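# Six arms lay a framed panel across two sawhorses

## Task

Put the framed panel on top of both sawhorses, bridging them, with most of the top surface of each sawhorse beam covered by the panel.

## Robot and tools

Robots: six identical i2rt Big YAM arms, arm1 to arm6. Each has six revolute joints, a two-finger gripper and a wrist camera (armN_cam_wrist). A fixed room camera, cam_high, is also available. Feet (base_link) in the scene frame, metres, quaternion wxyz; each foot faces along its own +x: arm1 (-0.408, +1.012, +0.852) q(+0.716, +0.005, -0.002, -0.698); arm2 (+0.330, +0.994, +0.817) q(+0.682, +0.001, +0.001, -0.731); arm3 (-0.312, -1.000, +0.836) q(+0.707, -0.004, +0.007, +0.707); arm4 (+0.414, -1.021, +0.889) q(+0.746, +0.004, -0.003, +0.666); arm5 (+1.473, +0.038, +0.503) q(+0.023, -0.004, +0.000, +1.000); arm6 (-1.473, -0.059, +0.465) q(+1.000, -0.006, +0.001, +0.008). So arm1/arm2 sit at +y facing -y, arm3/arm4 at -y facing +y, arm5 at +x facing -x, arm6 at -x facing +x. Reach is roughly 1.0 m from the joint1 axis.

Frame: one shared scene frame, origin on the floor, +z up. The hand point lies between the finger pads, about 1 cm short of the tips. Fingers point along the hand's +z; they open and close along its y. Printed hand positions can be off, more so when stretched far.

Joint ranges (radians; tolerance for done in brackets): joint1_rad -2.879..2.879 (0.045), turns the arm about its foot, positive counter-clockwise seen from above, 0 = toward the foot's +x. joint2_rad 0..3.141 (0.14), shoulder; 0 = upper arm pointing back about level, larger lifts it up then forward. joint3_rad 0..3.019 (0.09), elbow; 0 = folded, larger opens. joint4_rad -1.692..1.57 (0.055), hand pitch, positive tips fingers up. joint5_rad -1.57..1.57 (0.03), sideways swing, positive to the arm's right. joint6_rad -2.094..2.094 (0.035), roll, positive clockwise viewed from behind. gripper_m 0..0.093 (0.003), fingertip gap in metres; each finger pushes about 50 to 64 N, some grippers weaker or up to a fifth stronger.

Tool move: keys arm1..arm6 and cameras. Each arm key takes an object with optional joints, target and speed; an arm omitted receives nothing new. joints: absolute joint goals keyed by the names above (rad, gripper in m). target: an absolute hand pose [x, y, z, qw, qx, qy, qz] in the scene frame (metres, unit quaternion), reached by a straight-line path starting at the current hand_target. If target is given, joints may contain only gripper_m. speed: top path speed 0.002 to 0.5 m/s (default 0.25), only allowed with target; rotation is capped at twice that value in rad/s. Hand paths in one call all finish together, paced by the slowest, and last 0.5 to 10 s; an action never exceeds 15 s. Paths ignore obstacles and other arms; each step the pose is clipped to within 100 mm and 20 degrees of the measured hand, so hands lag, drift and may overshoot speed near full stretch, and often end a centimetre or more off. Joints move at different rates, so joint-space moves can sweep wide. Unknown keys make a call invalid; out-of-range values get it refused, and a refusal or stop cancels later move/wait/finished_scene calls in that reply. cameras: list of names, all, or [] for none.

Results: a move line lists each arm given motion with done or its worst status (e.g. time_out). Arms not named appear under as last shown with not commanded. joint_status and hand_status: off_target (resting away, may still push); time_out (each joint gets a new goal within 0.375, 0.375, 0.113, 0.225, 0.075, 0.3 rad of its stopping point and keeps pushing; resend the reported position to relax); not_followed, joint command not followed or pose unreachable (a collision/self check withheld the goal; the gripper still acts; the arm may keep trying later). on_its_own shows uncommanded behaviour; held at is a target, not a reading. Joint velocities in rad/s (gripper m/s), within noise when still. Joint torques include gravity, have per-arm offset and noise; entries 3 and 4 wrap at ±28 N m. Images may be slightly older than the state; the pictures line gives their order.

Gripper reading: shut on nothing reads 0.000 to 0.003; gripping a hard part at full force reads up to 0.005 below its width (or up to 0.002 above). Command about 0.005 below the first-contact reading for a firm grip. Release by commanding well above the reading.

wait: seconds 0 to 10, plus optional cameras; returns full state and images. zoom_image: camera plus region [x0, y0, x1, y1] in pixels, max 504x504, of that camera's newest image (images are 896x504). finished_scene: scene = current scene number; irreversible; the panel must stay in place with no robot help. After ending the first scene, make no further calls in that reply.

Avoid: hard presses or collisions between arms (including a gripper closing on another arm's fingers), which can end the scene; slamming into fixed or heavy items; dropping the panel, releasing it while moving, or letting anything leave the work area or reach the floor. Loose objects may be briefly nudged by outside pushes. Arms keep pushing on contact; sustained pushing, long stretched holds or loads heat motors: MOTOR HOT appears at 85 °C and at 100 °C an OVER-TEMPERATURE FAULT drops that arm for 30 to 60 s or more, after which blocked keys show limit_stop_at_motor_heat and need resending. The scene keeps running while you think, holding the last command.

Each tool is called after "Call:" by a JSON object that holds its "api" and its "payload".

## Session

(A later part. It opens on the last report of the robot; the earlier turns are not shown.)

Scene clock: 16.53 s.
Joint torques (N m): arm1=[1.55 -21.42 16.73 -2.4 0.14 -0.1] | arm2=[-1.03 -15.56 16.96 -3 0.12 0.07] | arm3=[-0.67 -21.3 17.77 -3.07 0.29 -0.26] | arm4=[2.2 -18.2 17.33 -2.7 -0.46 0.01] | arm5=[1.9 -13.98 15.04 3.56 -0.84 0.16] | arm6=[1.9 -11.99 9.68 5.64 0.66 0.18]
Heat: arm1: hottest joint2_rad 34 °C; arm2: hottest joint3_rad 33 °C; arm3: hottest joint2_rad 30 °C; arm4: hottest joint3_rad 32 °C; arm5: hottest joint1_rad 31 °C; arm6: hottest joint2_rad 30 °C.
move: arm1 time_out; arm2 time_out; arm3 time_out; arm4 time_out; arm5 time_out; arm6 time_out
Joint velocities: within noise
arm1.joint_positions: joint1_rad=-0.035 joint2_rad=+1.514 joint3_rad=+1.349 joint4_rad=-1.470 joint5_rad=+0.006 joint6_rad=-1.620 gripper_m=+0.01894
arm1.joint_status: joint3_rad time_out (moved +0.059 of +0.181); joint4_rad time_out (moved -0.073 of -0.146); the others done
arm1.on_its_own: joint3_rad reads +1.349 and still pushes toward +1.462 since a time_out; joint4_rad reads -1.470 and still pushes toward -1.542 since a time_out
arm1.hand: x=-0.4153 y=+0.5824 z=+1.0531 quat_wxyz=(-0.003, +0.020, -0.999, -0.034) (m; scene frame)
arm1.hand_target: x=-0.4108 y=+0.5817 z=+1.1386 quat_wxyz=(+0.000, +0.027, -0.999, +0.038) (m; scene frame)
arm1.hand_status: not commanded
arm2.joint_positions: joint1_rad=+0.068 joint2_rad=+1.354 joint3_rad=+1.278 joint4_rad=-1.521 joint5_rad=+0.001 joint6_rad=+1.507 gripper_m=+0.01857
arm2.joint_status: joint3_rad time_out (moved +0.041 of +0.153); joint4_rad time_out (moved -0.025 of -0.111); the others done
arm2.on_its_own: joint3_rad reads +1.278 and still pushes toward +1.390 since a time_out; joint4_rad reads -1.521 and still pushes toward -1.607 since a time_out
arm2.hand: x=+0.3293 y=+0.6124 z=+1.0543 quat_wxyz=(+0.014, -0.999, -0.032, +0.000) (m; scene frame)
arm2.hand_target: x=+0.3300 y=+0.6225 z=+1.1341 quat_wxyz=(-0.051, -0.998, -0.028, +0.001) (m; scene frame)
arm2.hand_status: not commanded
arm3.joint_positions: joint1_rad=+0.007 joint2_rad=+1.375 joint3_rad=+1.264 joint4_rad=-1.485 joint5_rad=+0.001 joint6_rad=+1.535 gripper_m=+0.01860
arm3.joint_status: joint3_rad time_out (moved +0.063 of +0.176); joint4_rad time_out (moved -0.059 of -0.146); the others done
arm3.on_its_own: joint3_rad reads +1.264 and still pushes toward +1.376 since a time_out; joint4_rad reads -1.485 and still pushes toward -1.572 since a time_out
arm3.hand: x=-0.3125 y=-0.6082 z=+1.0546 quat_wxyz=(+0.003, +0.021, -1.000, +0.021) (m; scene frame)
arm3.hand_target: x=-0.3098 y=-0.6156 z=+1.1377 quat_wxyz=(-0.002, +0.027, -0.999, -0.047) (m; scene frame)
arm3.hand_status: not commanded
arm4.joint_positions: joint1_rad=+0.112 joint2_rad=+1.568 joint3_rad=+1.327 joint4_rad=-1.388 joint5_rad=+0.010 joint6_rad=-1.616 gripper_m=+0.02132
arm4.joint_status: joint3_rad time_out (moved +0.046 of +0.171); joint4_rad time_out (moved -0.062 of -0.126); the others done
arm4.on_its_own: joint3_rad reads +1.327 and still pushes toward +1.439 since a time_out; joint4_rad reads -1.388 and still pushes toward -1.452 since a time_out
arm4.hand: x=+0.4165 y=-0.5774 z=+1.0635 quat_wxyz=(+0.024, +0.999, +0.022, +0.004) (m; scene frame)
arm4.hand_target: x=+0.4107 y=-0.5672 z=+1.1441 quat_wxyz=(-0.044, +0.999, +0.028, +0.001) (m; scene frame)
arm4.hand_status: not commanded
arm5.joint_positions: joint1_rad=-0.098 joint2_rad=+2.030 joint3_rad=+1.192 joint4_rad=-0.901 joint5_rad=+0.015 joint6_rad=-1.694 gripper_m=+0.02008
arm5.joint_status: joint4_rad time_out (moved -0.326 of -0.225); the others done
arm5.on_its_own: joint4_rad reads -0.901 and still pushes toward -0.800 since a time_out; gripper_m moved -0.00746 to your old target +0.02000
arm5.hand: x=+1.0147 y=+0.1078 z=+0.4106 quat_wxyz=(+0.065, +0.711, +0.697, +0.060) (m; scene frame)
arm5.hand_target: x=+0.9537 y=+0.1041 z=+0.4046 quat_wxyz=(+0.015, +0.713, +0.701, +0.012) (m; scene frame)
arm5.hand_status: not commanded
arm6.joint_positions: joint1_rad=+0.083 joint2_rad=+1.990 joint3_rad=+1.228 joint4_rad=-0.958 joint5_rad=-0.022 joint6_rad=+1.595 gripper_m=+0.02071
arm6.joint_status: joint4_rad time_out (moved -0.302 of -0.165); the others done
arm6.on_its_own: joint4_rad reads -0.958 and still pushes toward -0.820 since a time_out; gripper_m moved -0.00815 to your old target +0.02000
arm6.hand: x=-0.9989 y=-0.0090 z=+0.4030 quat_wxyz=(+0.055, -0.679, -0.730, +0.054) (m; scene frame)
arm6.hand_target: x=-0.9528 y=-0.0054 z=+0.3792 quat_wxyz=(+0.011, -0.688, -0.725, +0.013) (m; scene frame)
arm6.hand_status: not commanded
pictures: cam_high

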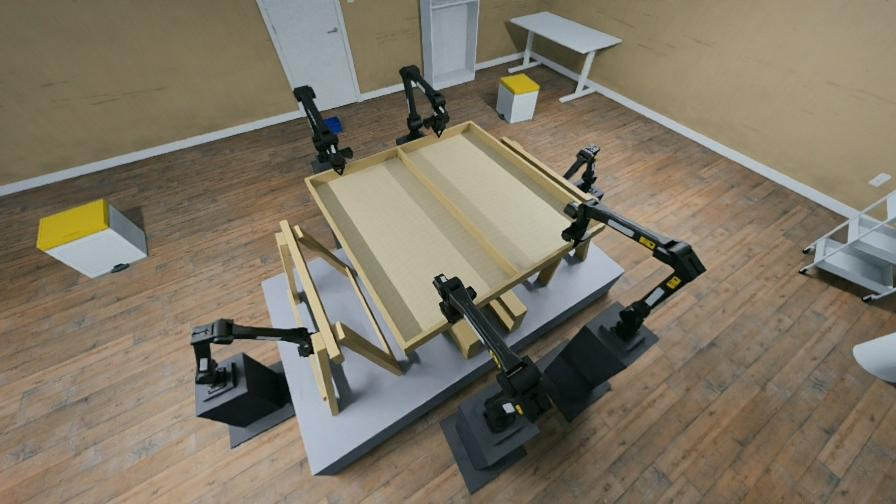

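Call:
{"api": "move", "payload": {"arm5": {"joints":{"joint1_rad":-0.06,"joint2_rad":2.4,"joint3_rad":1.78,"joint4_rad":-0.9,"joint6_rad":-1.66}}, "arm6": {"joints":{"joint2_rad":2.385,"joint3_rad":1.78,"joint4_rad":-0.91,"joint6_rad":1.62}}, "cameras": ["cam_high"]}}

Call:
{"api": "zoom_image", "payload": {"camera": "cam_high", "region": [230, 110, 640, 480]}}

Scene clock: 19.53 s.
Joint torques (N m): arm1=[1.55 -21.42 16.72 -2.4 0.15 -0.09] | arm2=[-1.08 -15.56 16.95 -3 0.12 0.08] | arm3=[-0.67 -21.3 17.76 -3.08 0.29 -0.26] | arm4=[1.96 -18.14 17.37 -2.73 -0.45 0.01] | arm5=[1.32 -15.85 13.45 6.46 -0.47 1.04] | arm6=[1.85 -13.22 9.81 7.9 0.58 0.07]
Heat: arm1: hottest joint2_rad 34 °C; arm2: hottest joint3_rad 34 °C; arm3: hottest joint3_rad 31 °C; arm4: hottest joint3_rad 33 °C; arm5: hottest joint3_rad 32 °C; arm6: hottest joint2_rad 30 °C.
move: arm5 time_out; arm6 time_out
Joint velocities: within noise
arm1, arm2, arm3, arm4: as last shown
arm1.on_its_own: joint3_rad reads +1.349 and still pushes toward +1.462 since a time_out; joint4_rad reads -1.470 and still pushes toward -1.542 since a time_out
arm2.on_its_own: joint3_rad reads +1.278 and still pushes toward +1.390 since a time_out; joint4_rad reads -1.521 and still pushes toward -1.607 since a time_out
arm3.on_its_own: joint3_rad reads +1.264 and still pushes toward +1.376 since a time_out; joint4_rad reads -1.485 and still pushes toward -1.572 since a time_out
arm4.on_its_own: joint3_rad reads +1.327 and still pushes toward +1.439 since a time_out; joint4_rad reads -1.388 and still pushes toward -1.452 since a time_out
arm5.joint_positions: joint1_rad=-0.071 joint2_rad=+2.302 joint3_rad=+1.734 joint4_rad=-1.079 joint5_rad=+0.006 joint6_rad=-1.770 gripper_m=+0.02255
arm5.joint_status: joint4_rad time_out (moved -0.178 of +0.001); joint6_rad time_out (moved -0.076 of +0.034); the others done
arm5.on_its_own: joint4_rad reads -1.079 and still pushes toward -0.900 since a time_out; joint6_rad reads -1.770 and still pushes toward -1.660 since a time_out
arm5.hand: x=+0.8498 y=+0.1129 z=+0.4122 quat_wxyz=(+0.032, +0.677, +0.735, +0.028) (m; scene frame)
arm5.hand_target: x=+0.8079 y=+0.1093 z=+0.3638 quat_wxyz=(-0.016, +0.713, +0.701, -0.014) (m; scene frame)
arm5.hand_status: not commanded
arm6.joint_positions: joint1_rad=+0.084 joint2_rad=+2.265 joint3_rad=+1.742 joint4_rad=-1.101 joint5_rad=-0.020 joint6_rad=+1.605 gripper_m=+0.02564
arm6.joint_status: joint4_rad time_out (moved -0.143 of +0.048); the others done
arm6.on_its_own: joint4_rad reads -1.101 and still pushes toward -0.910 since a time_out
arm6.hand: x=-0.8429 y=+0.0068 z=+0.4025 quat_wxyz=(+0.022, -0.683, -0.729, +0.018) (m; scene frame)
arm6.hand_target: x=-0.8056 y=+0.0094 z=+0.3386 quat_wxyz=(-0.017, -0.688, -0.725, -0.020) (m; scene frame)
arm6.hand_status: not commanded
pictures: cam_high

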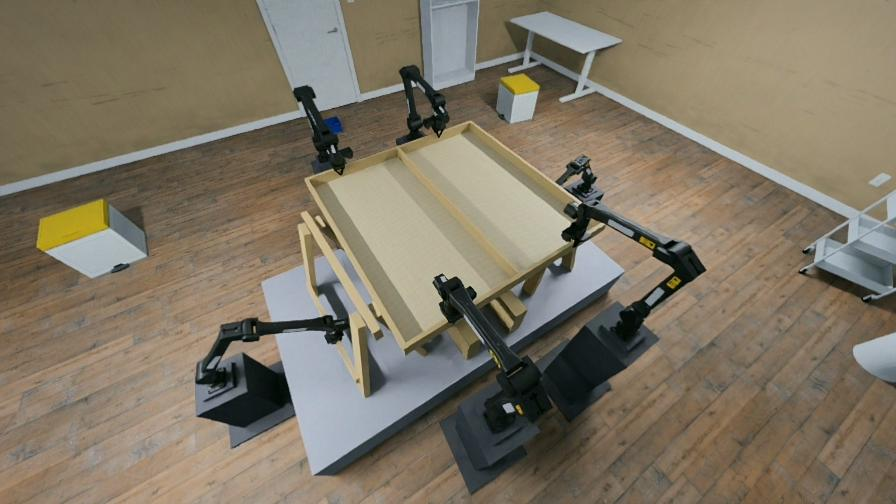

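Scaled by 1.229.

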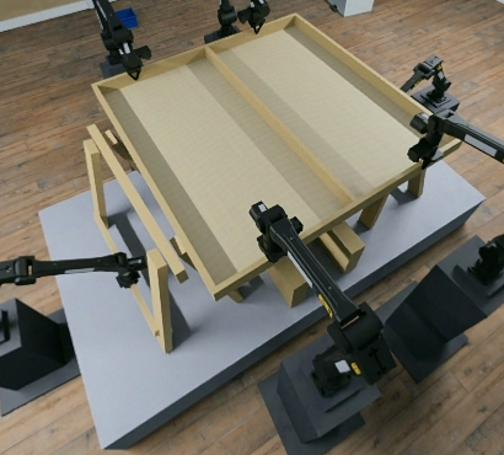

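Call:
{"api": "move", "payload": {"arm5": {"joints":{"joint1_rad":-0.05,"joint2_rad":2.7,"joint3_rad":2.3,"joint4_rad":-1.1,"joint6_rad":-1.68}}, "arm6": {"joints":{"joint2_rad":2.7,"joint3_rad":2.3,"joint4_rad":-1.1,"joint6_rad":1.62}}, "cameras": ["cam_high"]}}

Call:
{"api": "zoom_image", "payload": {"camera": "cam_high", "region": [230, 110, 640, 480]}}

Scene clock: 22.43 s.
Joint torques (N m): arm1=[1.55 -21.42 16.73 -2.4 0.15 -0.1] | arm2=[-1.08 -15.56 16.95 -3.02 0.12 0.07] | arm3=[-0.62 -21.3 17.76 -3.06 0.29 -0.26] | arm4=[2.08 -18.14 17.32 -2.7 -0.46 0.01] | arm5=[1.32 -14.92 17.63 7.2 -0.76 1.23] | arm6=[1.85 -12.1 12.18 7.98 0.53 -0.03]
Heat: arm1: hottest joint2_rad 35 °C; arm2: hottest joint3_rad 35 °C; arm3: hottest joint3_rad 32 °C; arm4: hottest joint3_rad 33 °C; arm5: hottest joint3_rad 33 °C; arm6: hottest joint2_rad 30 °C.
move: arm5 time_out; arm6 time_out
Joint velocities: within noise
arm1, arm2, arm3, arm4: as last shown
arm1.on_its_own: joint3_rad reads +1.349 and still pushes toward +1.462 since a time_out; joint4_rad reads -1.470 and still pushes toward -1.542 since a time_out
arm2.on_its_own: joint3_rad reads +1.278 and still pushes toward +1.390 since a time_out; joint4_rad reads -1.521 and still pushes toward -1.607 since a time_out
arm3.on_its_own: joint3_rad reads +1.264 and still pushes toward +1.376 since a time_out; joint4_rad reads -1.485 and still pushes toward -1.572 since a time_out
arm4.on_its_own: joint3_rad reads +1.327 and still pushes toward +1.439 since a time_out; joint4_rad reads -1.388 and still pushes toward -1.452 since a time_out
arm5.joint_positions: joint1_rad=-0.062 joint2_rad=+2.547 joint3_rad=+2.222 joint4_rad=-1.298 joint5_rad=+0.013 joint6_rad=-1.811 gripper_m=+0.02357
arm5.joint_status: joint2_rad time_out (moved +0.246 of +0.398); joint4_rad time_out (moved -0.220 of -0.021); joint6_rad time_out (moved -0.041 of +0.090); the others done
arm5.on_its_own: joint2_rad reads +2.547 and still pushes toward +2.700 since a time_out; joint4_rad reads -1.298 and still pushes toward -1.100 since a time_out; joint6_rad reads -1.811 and still pushes toward -1.680 since a time_out
arm5.hand: x=+0.7563 y=+0.1190 z=+0.4132 quat_wxyz=(+0.021, +0.659, +0.752, +0.023) (m; scene frame)
arm5.hand_target: x=+0.7157 y=+0.1118 z=+0.3313 quat_wxyz=(-0.024, +0.702, +0.711, -0.020) (m; scene frame)
arm5.hand_status: not commanded
arm6.joint_positions: joint1_rad=+0.084 joint2_rad=+2.524 joint3_rad=+2.242 joint4_rad=-1.290 joint5_rad=-0.019 joint6_rad=+1.614 gripper_m=+0.02827
arm6.joint_status: joint2_rad time_out (moved +0.260 of +0.435); joint4_rad time_out (moved -0.190 of +0.001); the others done
arm6.on_its_own: joint2_rad reads +2.524 and still pushes toward +2.700 since a time_out; joint4_rad reads -1.290 and still pushes toward -1.100 since a time_out
arm6.hand: x=-0.7412 y=+0.0168 z=+0.4023 quat_wxyz=(+0.005, -0.687, -0.727, -0.001) (m; scene frame)
arm6.hand_target: x=-0.7155 y=+0.0182 z=+0.2970 quat_wxyz=(-0.022, -0.687, -0.725, -0.026) (m; scene frame)
arm6.hand_status: not commanded
pictures: cam_high

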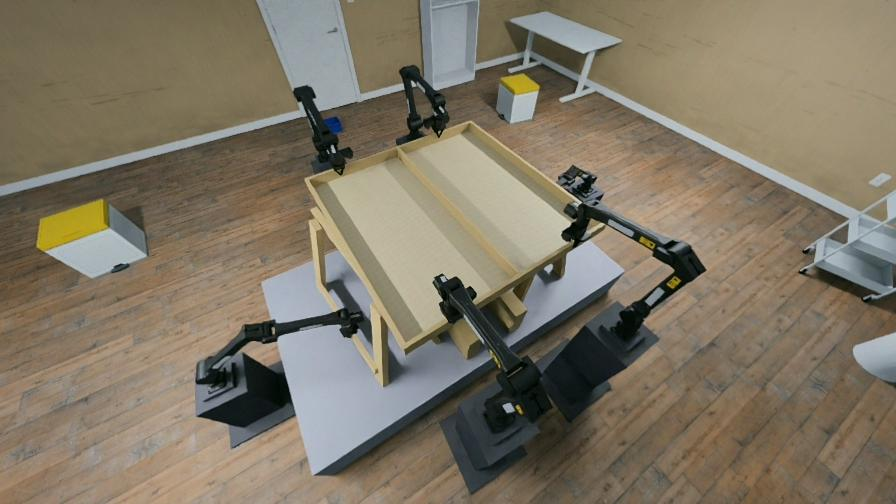

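Scaled by 1.229.

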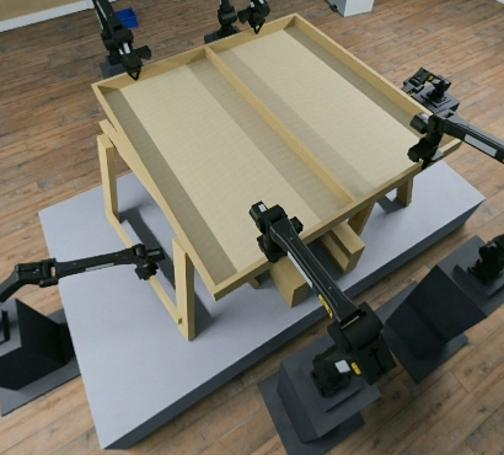

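Call:
{"api": "move", "payload": {"arm5": {"joints":{"joint1_rad":-0.04,"joint2_rad":2.87,"joint3_rad":2.52,"joint4_rad":-1.15,"joint6_rad":-1.3}}, "arm6": {"joints":{"joint2_rad":2.77,"joint3_rad":2.38,"joint4_rad":-1.13,"joint6_rad":1.62}}, "cameras": ["cam_high"]}}

Call:
{"api": "zoom_image", "payload": {"camera": "cam_high", "region": [230, 110, 640, 480]}}

Scene clock: 25.23 s.
Joint torques (N m): arm1=[1.55 -21.42 16.72 -2.4 0.15 -0.09] | arm2=[-1.08 -15.5 16.96 -2.99 0.12 0.08] | arm3=[-0.62 -21.3 17.78 -3.07 0.29 -0.26] | arm4=[1.96 -18.14 17.35 -2.71 -0.46 0] | arm5=[0.97 -13.33 14 8.25 -1.05 2.76] | arm6=[1.79 -10.52 11.54 7.77 0.51 -0.05]
Heat: arm1: hottest joint3_rad 36 °C; arm2: hottest joint3_rad 35 °C; arm3: hottest joint3_rad 33 °C; arm4: hottest joint3_rad 34 °C; arm5: hottest joint3_rad 33 °C; arm6: hottest joint2_rad 30 °C.
move: arm5 time_out; arm6 time_out
Joint velocities: within noise
arm1, arm2, arm3, arm4: as last shown
arm1.on_its_own: joint3_rad reads +1.349 and still pushes toward +1.462 since a time_out; joint4_rad reads -1.470 and still pushes toward -1.542 since a time_out
arm2.on_its_own: joint3_rad reads +1.278 and still pushes toward +1.390 since a time_out; joint4_rad reads -1.521 and still pushes toward -1.607 since a time_out
arm3.on_its_own: joint3_rad reads +1.264 and still pushes toward +1.376 since a time_out; joint4_rad reads -1.485 and still pushes toward -1.572 since a time_out
arm4.on_its_own: joint3_rad reads +1.327 and still pushes toward +1.439 since a time_out; joint4_rad reads -1.388 and still pushes toward -1.452 since a time_out
arm5.joint_positions: joint1_rad=-0.047 joint2_rad=+2.682 joint3_rad=+2.488 joint4_rad=-1.397 joint5_rad=+0.019 joint6_rad=-1.619 gripper_m=+0.02868
arm5.joint_status: joint2_rad time_out (moved +0.135 of +0.323); joint4_rad time_out (moved -0.098 of +0.148); joint6_rad time_out (moved +0.192 of +0.511); the others done
arm5.on_its_own: joint2_rad reads +2.682 and still pushes toward +2.870 since a time_out; joint4_rad reads -1.397 and still pushes toward -1.172 since a time_out; joint6_rad reads -1.619 and still pushes toward -1.319 since a time_out
arm5.hand: x=+0.7164 y=+0.1125 z=+0.4123 quat_wxyz=(+0.004, +0.723, +0.691, +0.017) (m; scene frame)
arm5.hand_target: x=+0.7021 y=+0.1052 z=+0.2845 quat_wxyz=(-0.013, +0.816, +0.578, -0.016) (m; scene frame)
arm5.hand_status: not commanded
arm6.joint_positions: joint1_rad=+0.084 joint2_rad=+2.571 joint3_rad=+2.332 joint4_rad=-1.315 joint5_rad=-0.019 joint6_rad=+1.616 gripper_m=+0.02934
arm6.joint_status: joint2_rad time_out (moved +0.047 of +0.246); joint4_rad time_out (moved -0.024 of +0.160); the others done
arm6.on_its_own: joint2_rad reads +2.571 and still pushes toward +2.770 since a time_out; joint4_rad reads -1.315 and still pushes toward -1.130 since a time_out
arm6.hand: x=-0.7252 y=+0.0184 z=+0.4016 quat_wxyz=(-0.001, -0.687, -0.726, -0.008) (m; scene frame)
arm6.hand_target: x=-0.7130 y=+0.0182 z=+0.2738 quat_wxyz=(-0.015, -0.688, -0.726, -0.018) (m; scene frame)
arm6.hand_status: not commanded
pictures: cam_high

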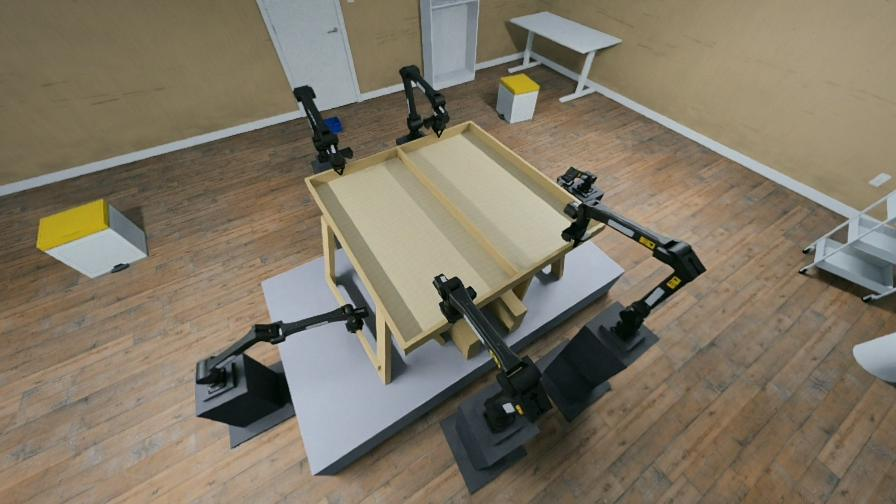

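Scaled by 1.229.

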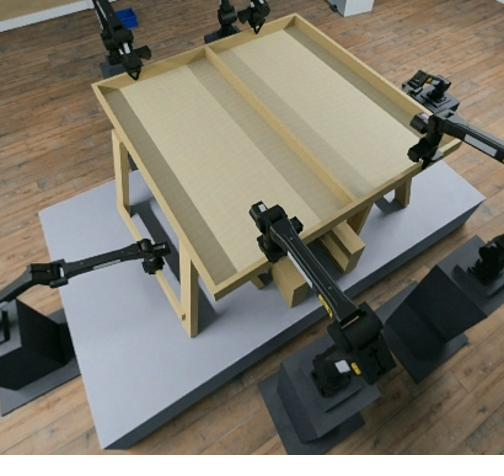

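Call:
{"api": "move", "payload": {"arm1": {"target":[-0.41,0.57,1.0,0,-0.0275,1,0],"speed":0.06}, "arm2": {"target":[0.33,0.604,0.995,0,1,0.0275,0],"speed":0.06}, "arm3": {"target":[-0.31,-0.602,1.0,0,-0.0275,1,0],"speed":0.06}, "arm4": {"target":[0.41,-0.558,1.003,0,1,0.0275,0],"speed":0.06}, "arm5": {"joints":{"joint1_rad":-0.047,"joint2_rad":2.665,"joint3_rad":2.485,"joint4_rad":-1.39,"joint6_rad":-1.63}}, "arm6": {"joints":{"joint2_rad":2.555,"joint3_rad":2.332,"joint4_rad":-1.31,"joint6_rad":1.616}}, "cameras": ["cam_high"]}}

Call:
{"api": "move", "payload": {"arm1": {"target":[-0.415,0.584,1.021,0,-0.0275,1,0],"speed":0.1}, "arm2": {"target":[0.329,0.612,1.016,0,1,0.0275,0],"speed":0.1}, "arm3": {"target":[-0.312,-0.602,1.017,0,-0.0275,1,0],"speed":0.1}, "arm4": {"target":[0.416,-0.571,1.02,0,1,0.0275,0],"speed":0.1}, "cameras": ["cam_high"]}}

Call:
{"api": "zoom_image", "payload": {"camera": "cam_high", "region": [230, 110, 640, 480]}}

Scene clock: 28.67 s.
Joint torques (N m): arm1=[1.32 -9.93 7.08 2.96 0.01 -0.1] | arm2=[-1.03 -4.89 6.37 2.52 0.08 0.07] | arm3=[-0.79 -9.35 5.83 2.17 0.07 -0.28] | arm4=[2.49 -7.41 7.51 2.06 -0.24 0.09] | arm5=[0.44 -29.86 10.85 0.95 -0.11 0.85] | arm6=[1.79 -29.45 7.68 1.01 0.46 -0.09]
Heat: arm1: hottest joint3_rad 36 °C; arm2: hottest joint3_rad 36 °C; arm3: hottest joint3_rad 33 °C; arm4: hottest joint3_rad 34 °C; arm5: hottest joint3_rad 33 °C; arm6: hottest joint2_rad 30 °C.
move: arm1 off_target; arm2 off_target; arm3 off_target; arm4 off_target; arm5 time_out; arm6 done
Joint velocities: within noise
arm1.joint_positions: joint1_rad=-0.033 joint2_rad=+1.489 joint3_rad=+1.247 joint4_rad=-1.332 joint5_rad=+0.010 joint6_rad=-1.620 gripper_m=+0.01764
arm1.joint_status: not commanded
arm1.hand: x=-0.4152 y=+0.5830 z=+1.0246 quat_wxyz=(+0.000, +0.021, -1.000, -0.003) (m; scene frame)
arm1.hand_target: x=-0.4101 y=+0.5718 z=+1.0008 quat_wxyz=(+0.000, +0.028, -1.000, +0.000) (m; scene frame)
arm1.hand_status: off_target (0.028 m and 0.9 deg from the pose sent, 0.055 m and 4.0 deg at the start)
arm2.joint_positions: joint1_rad=+0.068 joint2_rad=+1.344 joint3_rad=+1.171 joint4_rad=-1.397 joint5_rad=+0.003 joint6_rad=+1.507 gripper_m=+0.01819
arm2.joint_status: not commanded
arm2.hand: x=+0.3289 y=+0.6142 z=+1.0169 quat_wxyz=(+0.001, -0.999, -0.032, +0.002) (m; scene frame)
arm2.hand_target: x=+0.3300 y=+0.6054 z=+0.9957 quat_wxyz=(+0.000, -1.000, -0.028, +0.000) (m; scene frame)
arm2.hand_status: off_target (0.024 m and 0.5 deg from the pose sent, 0.060 m and 1.7 deg at the start)
arm3.joint_positions: joint1_rad=+0.007 joint2_rad=+1.360 joint3_rad=+1.168 joint4_rad=-1.339 joint5_rad=+0.004 joint6_rad=+1.535 gripper_m=+0.01809
arm3.joint_status: not commanded
arm3.hand: x=-0.3120 y=-0.6028 z=+1.0240 quat_wxyz=(+0.000, +0.021, -1.000, -0.012) (m; scene frame)
arm3.hand_target: x=-0.3101 y=-0.6031 z=+1.0008 quat_wxyz=(+0.000, +0.027, -1.000, +0.000) (m; scene frame)
arm3.hand_status: off_target (0.024 m and 1.6 deg from the pose sent, 0.055 m and 2.5 deg at the start)
arm4.joint_positions: joint1_rad=+0.108 joint2_rad=+1.588 joint3_rad=+1.245 joint4_rad=-1.242 joint5_rad=+0.004 joint6_rad=-1.622 gripper_m=+0.01977
arm4.joint_status: not commanded
arm4.hand: x=+0.4171 y=-0.5699 z=+1.0245 quat_wxyz=(+0.002, +1.000, +0.023, +0.002) (m; scene frame)
arm4.hand_target: x=+0.4101 y=-0.5595 z=+1.0037 quat_wxyz=(+0.000, +1.000, +0.027, +0.000) (m; scene frame)
arm4.hand_status: off_target (0.026 m and 0.6 deg from the pose sent, 0.064 m and 2.9 deg at the start)
arm5.joint_positions: joint1_rad=-0.047 joint2_rad=+2.673 joint3_rad=+2.488 joint4_rad=-1.409 joint5_rad=-0.002 joint6_rad=-1.719 gripper_m=+0.02647
arm5.joint_status: joint6_rad time_out (moved -0.100 of -0.011); the others done
arm5.on_its_own: joint6_rad reads -1.719 and still pushes toward -1.630 since a time_out
arm5.hand: x=+0.7171 y=+0.1088 z=+0.4194 quat_wxyz=(+0.013, +0.687, +0.726, +0.009) (m; scene frame)
arm5.hand_target: x=+0.7118 y=+0.1096 z=+0.4237 quat_wxyz=(+0.003, +0.719, +0.695, +0.002) (m; scene frame)
arm5.hand_status: not commanded
arm6.joint_positions: joint1_rad=+0.084 joint2_rad=+2.565 joint3_rad=+2.332 joint4_rad=-1.326 joint5_rad=-0.017 joint6_rad=+1.616 gripper_m=+0.02939
arm6.joint_status: all done
arm6.hand: x=-0.7268 y=+0.0180 z=+0.4057 quat_wxyz=(+0.000, -0.687, -0.726, -0.005) (m; scene frame)
arm6.hand_target: x=-0.7210 y=+0.0187 z=+0.4134 quat_wxyz=(-0.011, -0.687, -0.727, -0.013) (m; scene frame)
arm6.hand_status: not commanded
pictures: cam_high

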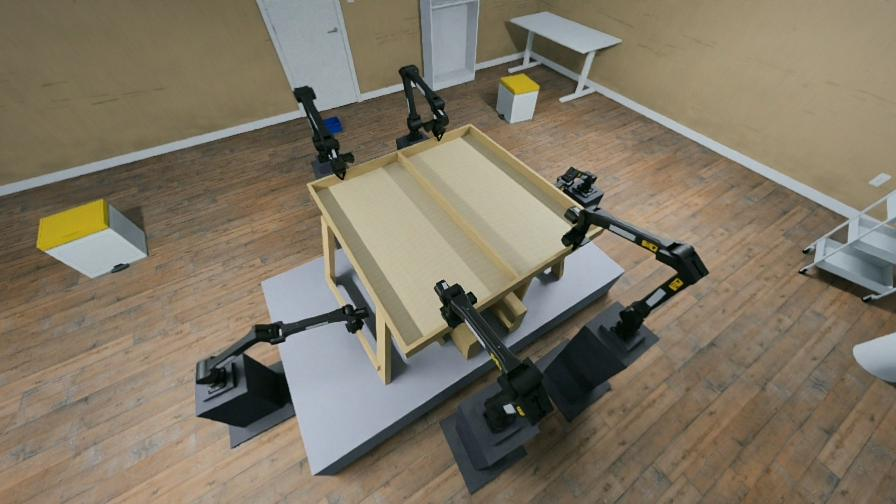

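not run: a stop came earlier in this reply.

Scaled by 1.229.

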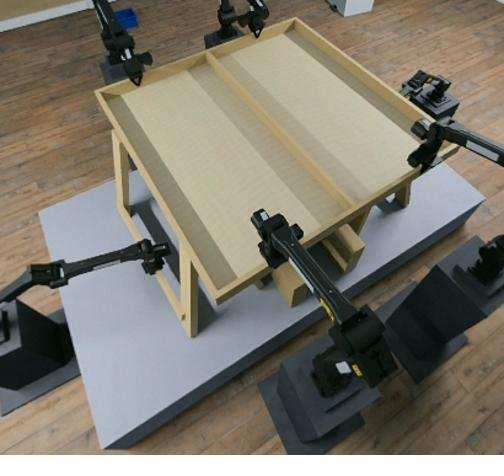

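Call:
{"api": "move", "payload": {"arm1": {"target":[-0.415,0.583,1.021,0,-0.0275,1,0],"speed":0.1}, "arm2": {"target":[0.329,0.613,1.013,0,1,0.0275,0],"speed":0.1}, "arm3": {"target":[-0.312,-0.602,1.02,0,-0.0275,1,0],"speed":0.1}, "arm4": {"target":[0.416,-0.57,1.021,0,1,0.0275,0],"speed":0.1}, "arm5": {"joints":{"joint6_rad":-1.719}}, "cameras": []}}

Call:
{"api": "move", "payload": {"arm1": {"joints":{"gripper_m":0.09}}, "arm2": {"joints":{"gripper_m":0.09}}, "arm3": {"joints":{"gripper_m":0.09}}, "arm4": {"joints":{"gripper_m":0.09}}, "arm5": {"joints":{"gripper_m":0.09}}, "arm6": {"joints":{"gripper_m":0.09}}, "cameras": []}}

Call:
{"api": "move", "payload": {"arm1": {"target":[-0.415,0.583,1.14,0,-0.0275,1,0],"speed":0.2}, "arm2": {"target":[0.329,0.613,1.14,0,1,0.0275,0],"speed":0.2}, "arm3": {"target":[-0.312,-0.602,1.14,0,-0.0275,1,0],"speed":0.2}, "arm4": {"target":[0.416,-0.57,1.14,0,1,0.0275,0],"speed":0.2}, "arm5": {"target":[0.717,0.109,0.56,0,0.687,0.726,0],"speed":0.2}, "arm6": {"target":[-0.727,0.018,0.56,0,-0.687,-0.726,0],"speed":0.2}, "cameras": ["cam_high"]}}

Call:
{"api": "zoom_image", "payload": {"camera": "cam_high", "region": [230, 110, 640, 480]}}

Scene clock: 30.17 s.
Joint torques (N m): arm1=[0.44 -12.98 7.62 1.05 0.02 -0.21] | arm2=[-1.26 -6.83 7.73 0.72 0.08 0.05] | arm3=[-0.5 -10.11 9.28 0.13 0.08 -0.24] | arm4=[1.26 -10.58 7.43 0.46 -0.24 -0.04] | arm5=[0.5 -29.8 10.85 0.98 0.07 0.3] | arm6=[1.79 -29.39 7.68 1.01 0.46 -0.09]
Heat: arm1: hottest joint3_rad 36 °C; arm2: hottest joint3_rad 36 °C; arm3: hottest joint3_rad 33 °C; arm4: hottest joint3_rad 34 °C; arm5: hottest joint3_rad 33 °C; arm6: hottest joint2_rad 30 °C.
move: arm1 done; arm2 done; arm3 done; arm4 done; arm5 done
Joint velocities: within noise
arm1.joint_positions: joint1_rad=-0.033 joint2_rad=+1.486 joint3_rad=+1.246 joint4_rad=-1.330 joint5_rad=+0.010 joint6_rad=-1.620 gripper_m=+0.01760
arm1.joint_status: not commanded
arm1.hand: x=-0.4152 y=+0.5831 z=+1.0253 quat_wxyz=(+0.000, +0.021, -1.000, -0.002) (m; scene frame)
arm1.hand_target: x=-0.4150 y=+0.5830 z=+1.0210 quat_wxyz=(+0.000, +0.028, -1.000, +0.000) (m; scene frame)
arm1.hand_status: done (0.004 m and 0.8 deg from the pose sent, 0.004 m and 0.9 deg at the start)
arm2.joint_positions: joint1_rad=+0.068 joint2_rad=+1.342 joint3_rad=+1.170 joint4_rad=-1.397 joint5_rad=+0.003 joint6_rad=+1.507 gripper_m=+0.01817
arm2.joint_status: not commanded
arm2.hand: x=+0.3289 y=+0.6145 z=+1.0176 quat_wxyz=(+0.000, -0.999, -0.032, +0.002) (m; scene frame)
arm2.hand_target: x=+0.3290 y=+0.6131 z=+1.0130 quat_wxyz=(+0.000, -1.000, -0.028, +0.000) (m; scene frame)
arm2.hand_status: done (0.005 m and 0.5 deg from the pose sent, 0.004 m and 0.5 deg at the start)
arm3.joint_positions: joint1_rad=+0.007 joint2_rad=+1.360 joint3_rad=+1.168 joint4_rad=-1.341 joint5_rad=+0.004 joint6_rad=+1.535 gripper_m=+0.01809
arm3.joint_status: not commanded
arm3.hand: x=-0.3120 y=-0.6032 z=+1.0242 quat_wxyz=(+0.000, +0.021, -1.000, -0.012) (m; scene frame)
arm3.hand_target: x=-0.3120 y=-0.6021 z=+1.0201 quat_wxyz=(+0.000, +0.027, -1.000, +0.000) (m; scene frame)
arm3.hand_status: done (0.004 m and 1.5 deg from the pose sent, 0.004 m and 1.6 deg at the start)
arm4.joint_positions: joint1_rad=+0.108 joint2_rad=+1.583 joint3_rad=+1.242 joint4_rad=-1.239 joint5_rad=+0.004 joint6_rad=-1.622 gripper_m=+0.01959
arm4.joint_status: not commanded
arm4.hand: x=+0.4173 y=-0.5703 z=+1.0254 quat_wxyz=(+0.000, +1.000, +0.023, +0.002) (m; scene frame)
arm4.hand_target: x=+0.4160 y=-0.5700 z=+1.0211 quat_wxyz=(+0.000, +1.000, +0.027, +0.000) (m; scene frame)
arm4.hand_status: done (0.005 m and 0.5 deg from the pose sent, 0.004 m and 0.6 deg at the start)
arm5.joint_positions: joint1_rad=-0.047 joint2_rad=+2.673 joint3_rad=+2.488 joint4_rad=-1.410 joint5_rad=-0.006 joint6_rad=-1.746 gripper_m=+0.02593
arm5.joint_status: all done
arm5.hand: x=+0.7173 y=+0.1087 z=+0.4194 quat_wxyz=(+0.014, +0.678, +0.735, +0.008) (m; scene frame)
arm5.hand_target: x=+0.7118 y=+0.1094 z=+0.4237 quat_wxyz=(+0.003, +0.688, +0.726, +0.002) (m; scene frame)
arm5.hand_status: not commanded
arm6: as last shown
pictures: none
No camera images: "cameras" was empty.

Scene clock: 30.97 s.
Joint torques (N m): arm1=[0.44 -12.92 8.27 0.91 0.01 -0.15] | arm2=[-1.26 -6.83 7.83 0.65 0.13 0.05] | arm3=[-0.38 -10.7 9.24 0.28 0.07 -0.24] | arm4=[1.26 -10.58 7.53 0.29 -0.17 -0.05] | arm5=[0.56 -29.86 10.88 0.66 0 0.16] | arm6=[1.73 -29.39 7.68 0.87 0.29 -0.09]
Heat: arm1: hottest joint3_rad 36 °C; arm2: hottest joint3_rad 36 °C; arm3: hottest joint3_rad 33 °C; arm4: hottest joint3_rad 34 °C; arm5: hottest joint3_rad 33 °C; arm6: hottest joint2_rad 30 °C.
move: arm1 done; arm2 done; arm3 done; arm4 done; arm5 done; arm6 done
Joint velocities: within noise
arm1.joint_positions: joint1_rad=-0.033 joint2_rad=+1.486 joint3_rad=+1.237 joint4_rad=-1.327 joint5_rad=+0.010 joint6_rad=-1.626 gripper_m=+0.08988
arm1.joint_status: all done
arm1.hand: x=-0.4151 y=+0.5855 z=+1.0219 quat_wxyz=(+0.000, +0.023, -1.000, -0.005) (m; scene frame)
arm1.hand_target: x=-0.4150 y=+0.5830 z=+1.0210 quat_wxyz=(+0.000, +0.027, -1.000, +0.000) (m; scene frame)
arm1.hand_status: not commanded
arm2.joint_positions: joint1_rad=+0.068 joint2_rad=+1.342 joint3_rad=+1.169 joint4_rad=-1.395 joint5_rad=+0.002 joint6_rad=+1.507 gripper_m=+0.08982
arm2.joint_status: all done
arm2.hand: x=+0.3292 y=+0.6143 z=+1.0171 quat_wxyz=(-0.001, -1.000, -0.032, +0.001) (m; scene frame)
arm2.hand_target: x=+0.3290 y=+0.6130 z=+1.0131 quat_wxyz=(+0.000, -1.000, -0.028, +0.000) (m; scene frame)
arm2.hand_status: not commanded
arm3.joint_positions: joint1_rad=+0.007 joint2_rad=+1.366 joint3_rad=+1.168 joint4_rad=-1.345 joint5_rad=+0.005 joint6_rad=+1.535 gripper_m=+0.08985
arm3.joint_status: all done
arm3.hand: x=-0.3119 y=-0.6039 z=+1.0220 quat_wxyz=(+0.000, +0.021, -1.000, -0.007) (m; scene frame)
arm3.hand_target: x=-0.3120 y=-0.6020 z=+1.0200 quat_wxyz=(+0.000, +0.027, -1.000, +0.000) (m; scene frame)
arm3.hand_status: not commanded
arm4.joint_positions: joint1_rad=+0.108 joint2_rad=+1.584 joint3_rad=+1.241 joint4_rad=-1.235 joint5_rad=+0.003 joint6_rad=-1.622 gripper_m=+0.08990
arm4.joint_status: all done
arm4.hand: x=+0.4170 y=-0.5699 z=+1.0246 quat_wxyz=(-0.001, +1.000, +0.023, +0.001) (m; scene frame)
arm4.hand_target: x=+0.4161 y=-0.5701 z=+1.0210 quat_wxyz=(+0.000, +1.000, +0.027, +0.000) (m; scene frame)
arm4.hand_status: not commanded
arm5.joint_positions: joint1_rad=-0.047 joint2_rad=+2.673 joint3_rad=+2.488 joint4_rad=-1.400 joint5_rad=-0.004 joint6_rad=-1.732 gripper_m=+0.08983
arm5.joint_status: all done
arm5.hand: x=+0.7150 y=+0.1091 z=+0.4193 quat_wxyz=(+0.010, +0.683, +0.730, +0.006) (m; scene frame)
arm5.hand_target: x=+0.7119 y=+0.1094 z=+0.4237 quat_wxyz=(+0.003, +0.688, +0.726, +0.002) (m; scene frame)
arm5.hand_status: not commanded
arm6.joint_positions: joint1_rad=+0.084 joint2_rad=+2.565 joint3_rad=+2.332 joint4_rad=-1.321 joint5_rad=-0.013 joint6_rad=+1.616 gripper_m=+0.08989
arm6.joint_status: all done
arm6.hand: x=-0.7256 y=+0.0174 z=+0.4060 quat_wxyz=(-0.003, -0.687, -0.726, -0.006) (m; scene frame)
arm6.hand_target: x=-0.7210 y=+0.0187 z=+0.4133 quat_wxyz=(-0.011, -0.687, -0.727, -0.013) (m; scene frame)
arm6.hand_status: not commanded
pictures: none
No camera images: "cameras" was empty.

Scene clock: 32.73 s.
Joint torques (N m): arm1=[0.67 -12.86 12.07 -0.01 0 -0.13] | arm2=[-1.32 -7.71 12.3 -0.08 0.14 0.05] | arm3=[-0.26 -11.81 12.86 0.17 0.08 -0.22] | arm4=[1.26 -10.81 13.75 -0.4 -0.17 -0.06] | arm5=[0.5 -27.63 16.5 -0.06 0 0.15] | arm6=[1.61 -27.87 12.11 -0.13 0.26 -0.09]
Heat: arm1: hottest joint3_rad 36 °C; arm2: hottest joint3_rad 36 °C; arm3: hottest joint3_rad 33 °C; arm4: hottest joint3_rad 35 °C; arm5: hottest joint3_rad 34 °C; arm6: hottest joint2_rad 31 °C.
move: arm1 off_target; arm2 off_target; arm3 off_target; arm4 off_target; arm5 off_target; arm6 off_target
Joint velocities: within noise
arm1.joint_positions: joint1_rad=-0.033 joint2_rad=+1.454 joint3_rad=+1.467 joint4_rad=-1.615 joint5_rad=+0.010 joint6_rad=-1.626 gripper_m=+0.08995
arm1.joint_status: not commanded
arm1.hand: x=-0.4161 y=+0.5918 z=+1.1223 quat_wxyz=(+0.000, +0.024, -1.000, -0.017) (m; scene frame)
arm1.hand_target: x=-0.4150 y=+0.5837 z=+1.1398 quat_wxyz=(+0.000, +0.028, -1.000, +0.000) (m; scene frame)
arm1.hand_status: off_target (0.020 m and 2.0 deg from the pose sent, 0.118 m and 0.7 deg at the start)
arm2.joint_positions: joint1_rad=+0.068 joint2_rad=+1.320 joint3_rad=+1.410 joint4_rad=-1.667 joint5_rad=+0.001 joint6_rad=+1.507 gripper_m=+0.08989
arm2.joint_status: not commanded
arm2.hand: x=+0.3293 y=+0.6209 z=+1.1166 quat_wxyz=(+0.004, -0.999, -0.032, +0.001) (m; scene frame)
arm2.hand_target: x=+0.3291 y=+0.6140 z=+1.1392 quat_wxyz=(-0.021, -0.999, -0.028, +0.001) (m; scene frame)
arm2.hand_status: off_target (0.025 m and 0.7 deg from the pose sent, 0.123 m and 0.5 deg at the start; a joint's target at an end of its range on 32 of 53 steps)
arm3.joint_positions: joint1_rad=+0.007 joint2_rad=+1.358 joint3_rad=+1.420 joint4_rad=-1.660 joint5_rad=+0.005 joint6_rad=+1.535 gripper_m=+0.08992
arm3.joint_status: not commanded
arm3.hand: x=-0.3113 y=-0.6125 z=+1.1207 quat_wxyz=(+0.001, +0.022, -1.000, +0.021) (m; scene frame)
arm3.hand_target: x=-0.3120 y=-0.6028 z=+1.1398 quat_wxyz=(+0.000, +0.027, -1.000, +0.000) (m; scene frame)
arm3.hand_status: off_target (0.022 m and 2.5 deg from the pose sent, 0.118 m and 1.0 deg at the start)
arm4.joint_positions: joint1_rad=+0.108 joint2_rad=+1.528 joint3_rad=+1.416 joint4_rad=-1.528 joint5_rad=+0.003 joint6_rad=-1.622 gripper_m=+0.08996
arm4.joint_status: not commanded
arm4.hand: x=+0.4171 y=-0.5874 z=+1.1142 quat_wxyz=(+0.030, +0.999, +0.023, +0.000) (m; scene frame)
arm4.hand_target: x=+0.4161 y=-0.5715 z=+1.1399 quat_wxyz=(+0.000, +1.000, +0.027, +0.000) (m; scene frame)
arm4.hand_status: off_target (0.031 m and 3.5 deg from the pose sent, 0.115 m and 0.5 deg at the start)
arm5.joint_positions: joint1_rad=-0.047 joint2_rad=+2.541 joint3_rad=+2.567 joint4_rad=-1.622 joint5_rad=-0.004 joint6_rad=-1.732 gripper_m=+0.08988
arm5.joint_status: not commanded
arm5.hand: x=+0.7279 y=+0.1079 z=+0.5472 quat_wxyz=(+0.014, +0.683, +0.730, +0.009) (m; scene frame)
arm5.hand_target: x=+0.7179 y=+0.1088 z=+0.5600 quat_wxyz=(-0.001, +0.687, +0.726, -0.001) (m; scene frame)
arm5.hand_status: off_target (0.017 m and 2.0 deg from the pose sent, 0.141 m and 1.5 deg at the start)
arm6.joint_positions: joint1_rad=+0.084 joint2_rad=+2.503 joint3_rad=+2.573 joint4_rad=-1.668 joint5_rad=-0.012 joint6_rad=+1.616 gripper_m=+0.08994
arm6.joint_status: not commanded
arm6.hand: x=-0.7367 y=+0.0177 z=+0.5424 quat_wxyz=(+0.011, -0.688, -0.726, +0.011) (m; scene frame)
arm6.hand_target: x=-0.7281 y=+0.0178 z=+0.5600 quat_wxyz=(-0.003, -0.687, -0.726, -0.003) (m; scene frame)
arm6.hand_status: off_target (0.020 m and 1.8 deg from the pose sent, 0.154 m and 0.7 deg at the start; pose on its path clipped on 10 of 53 steps; a joint's target at an end of its range on 18 of 53 steps)
pictures: cam_high

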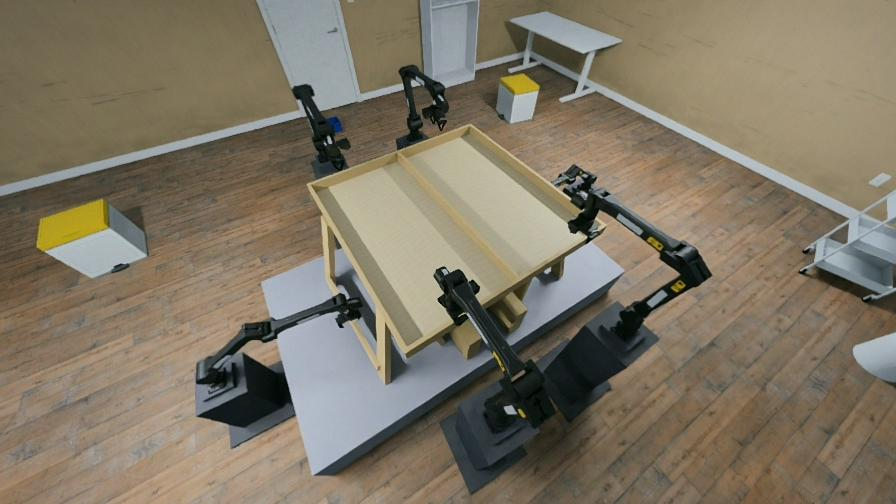

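Scaled by 1.229.

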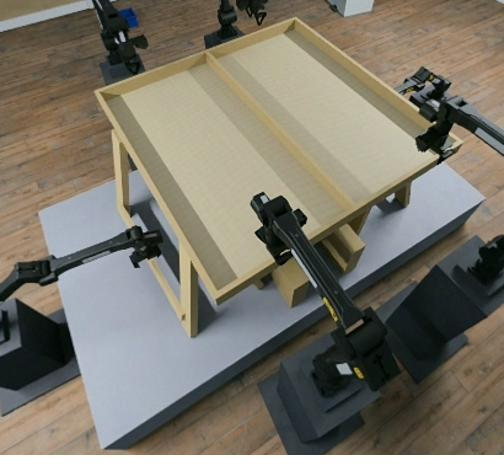

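Call:
{"api": "finished_scene", "payload": {"scene": 3}}

The scene is finished: the task was done.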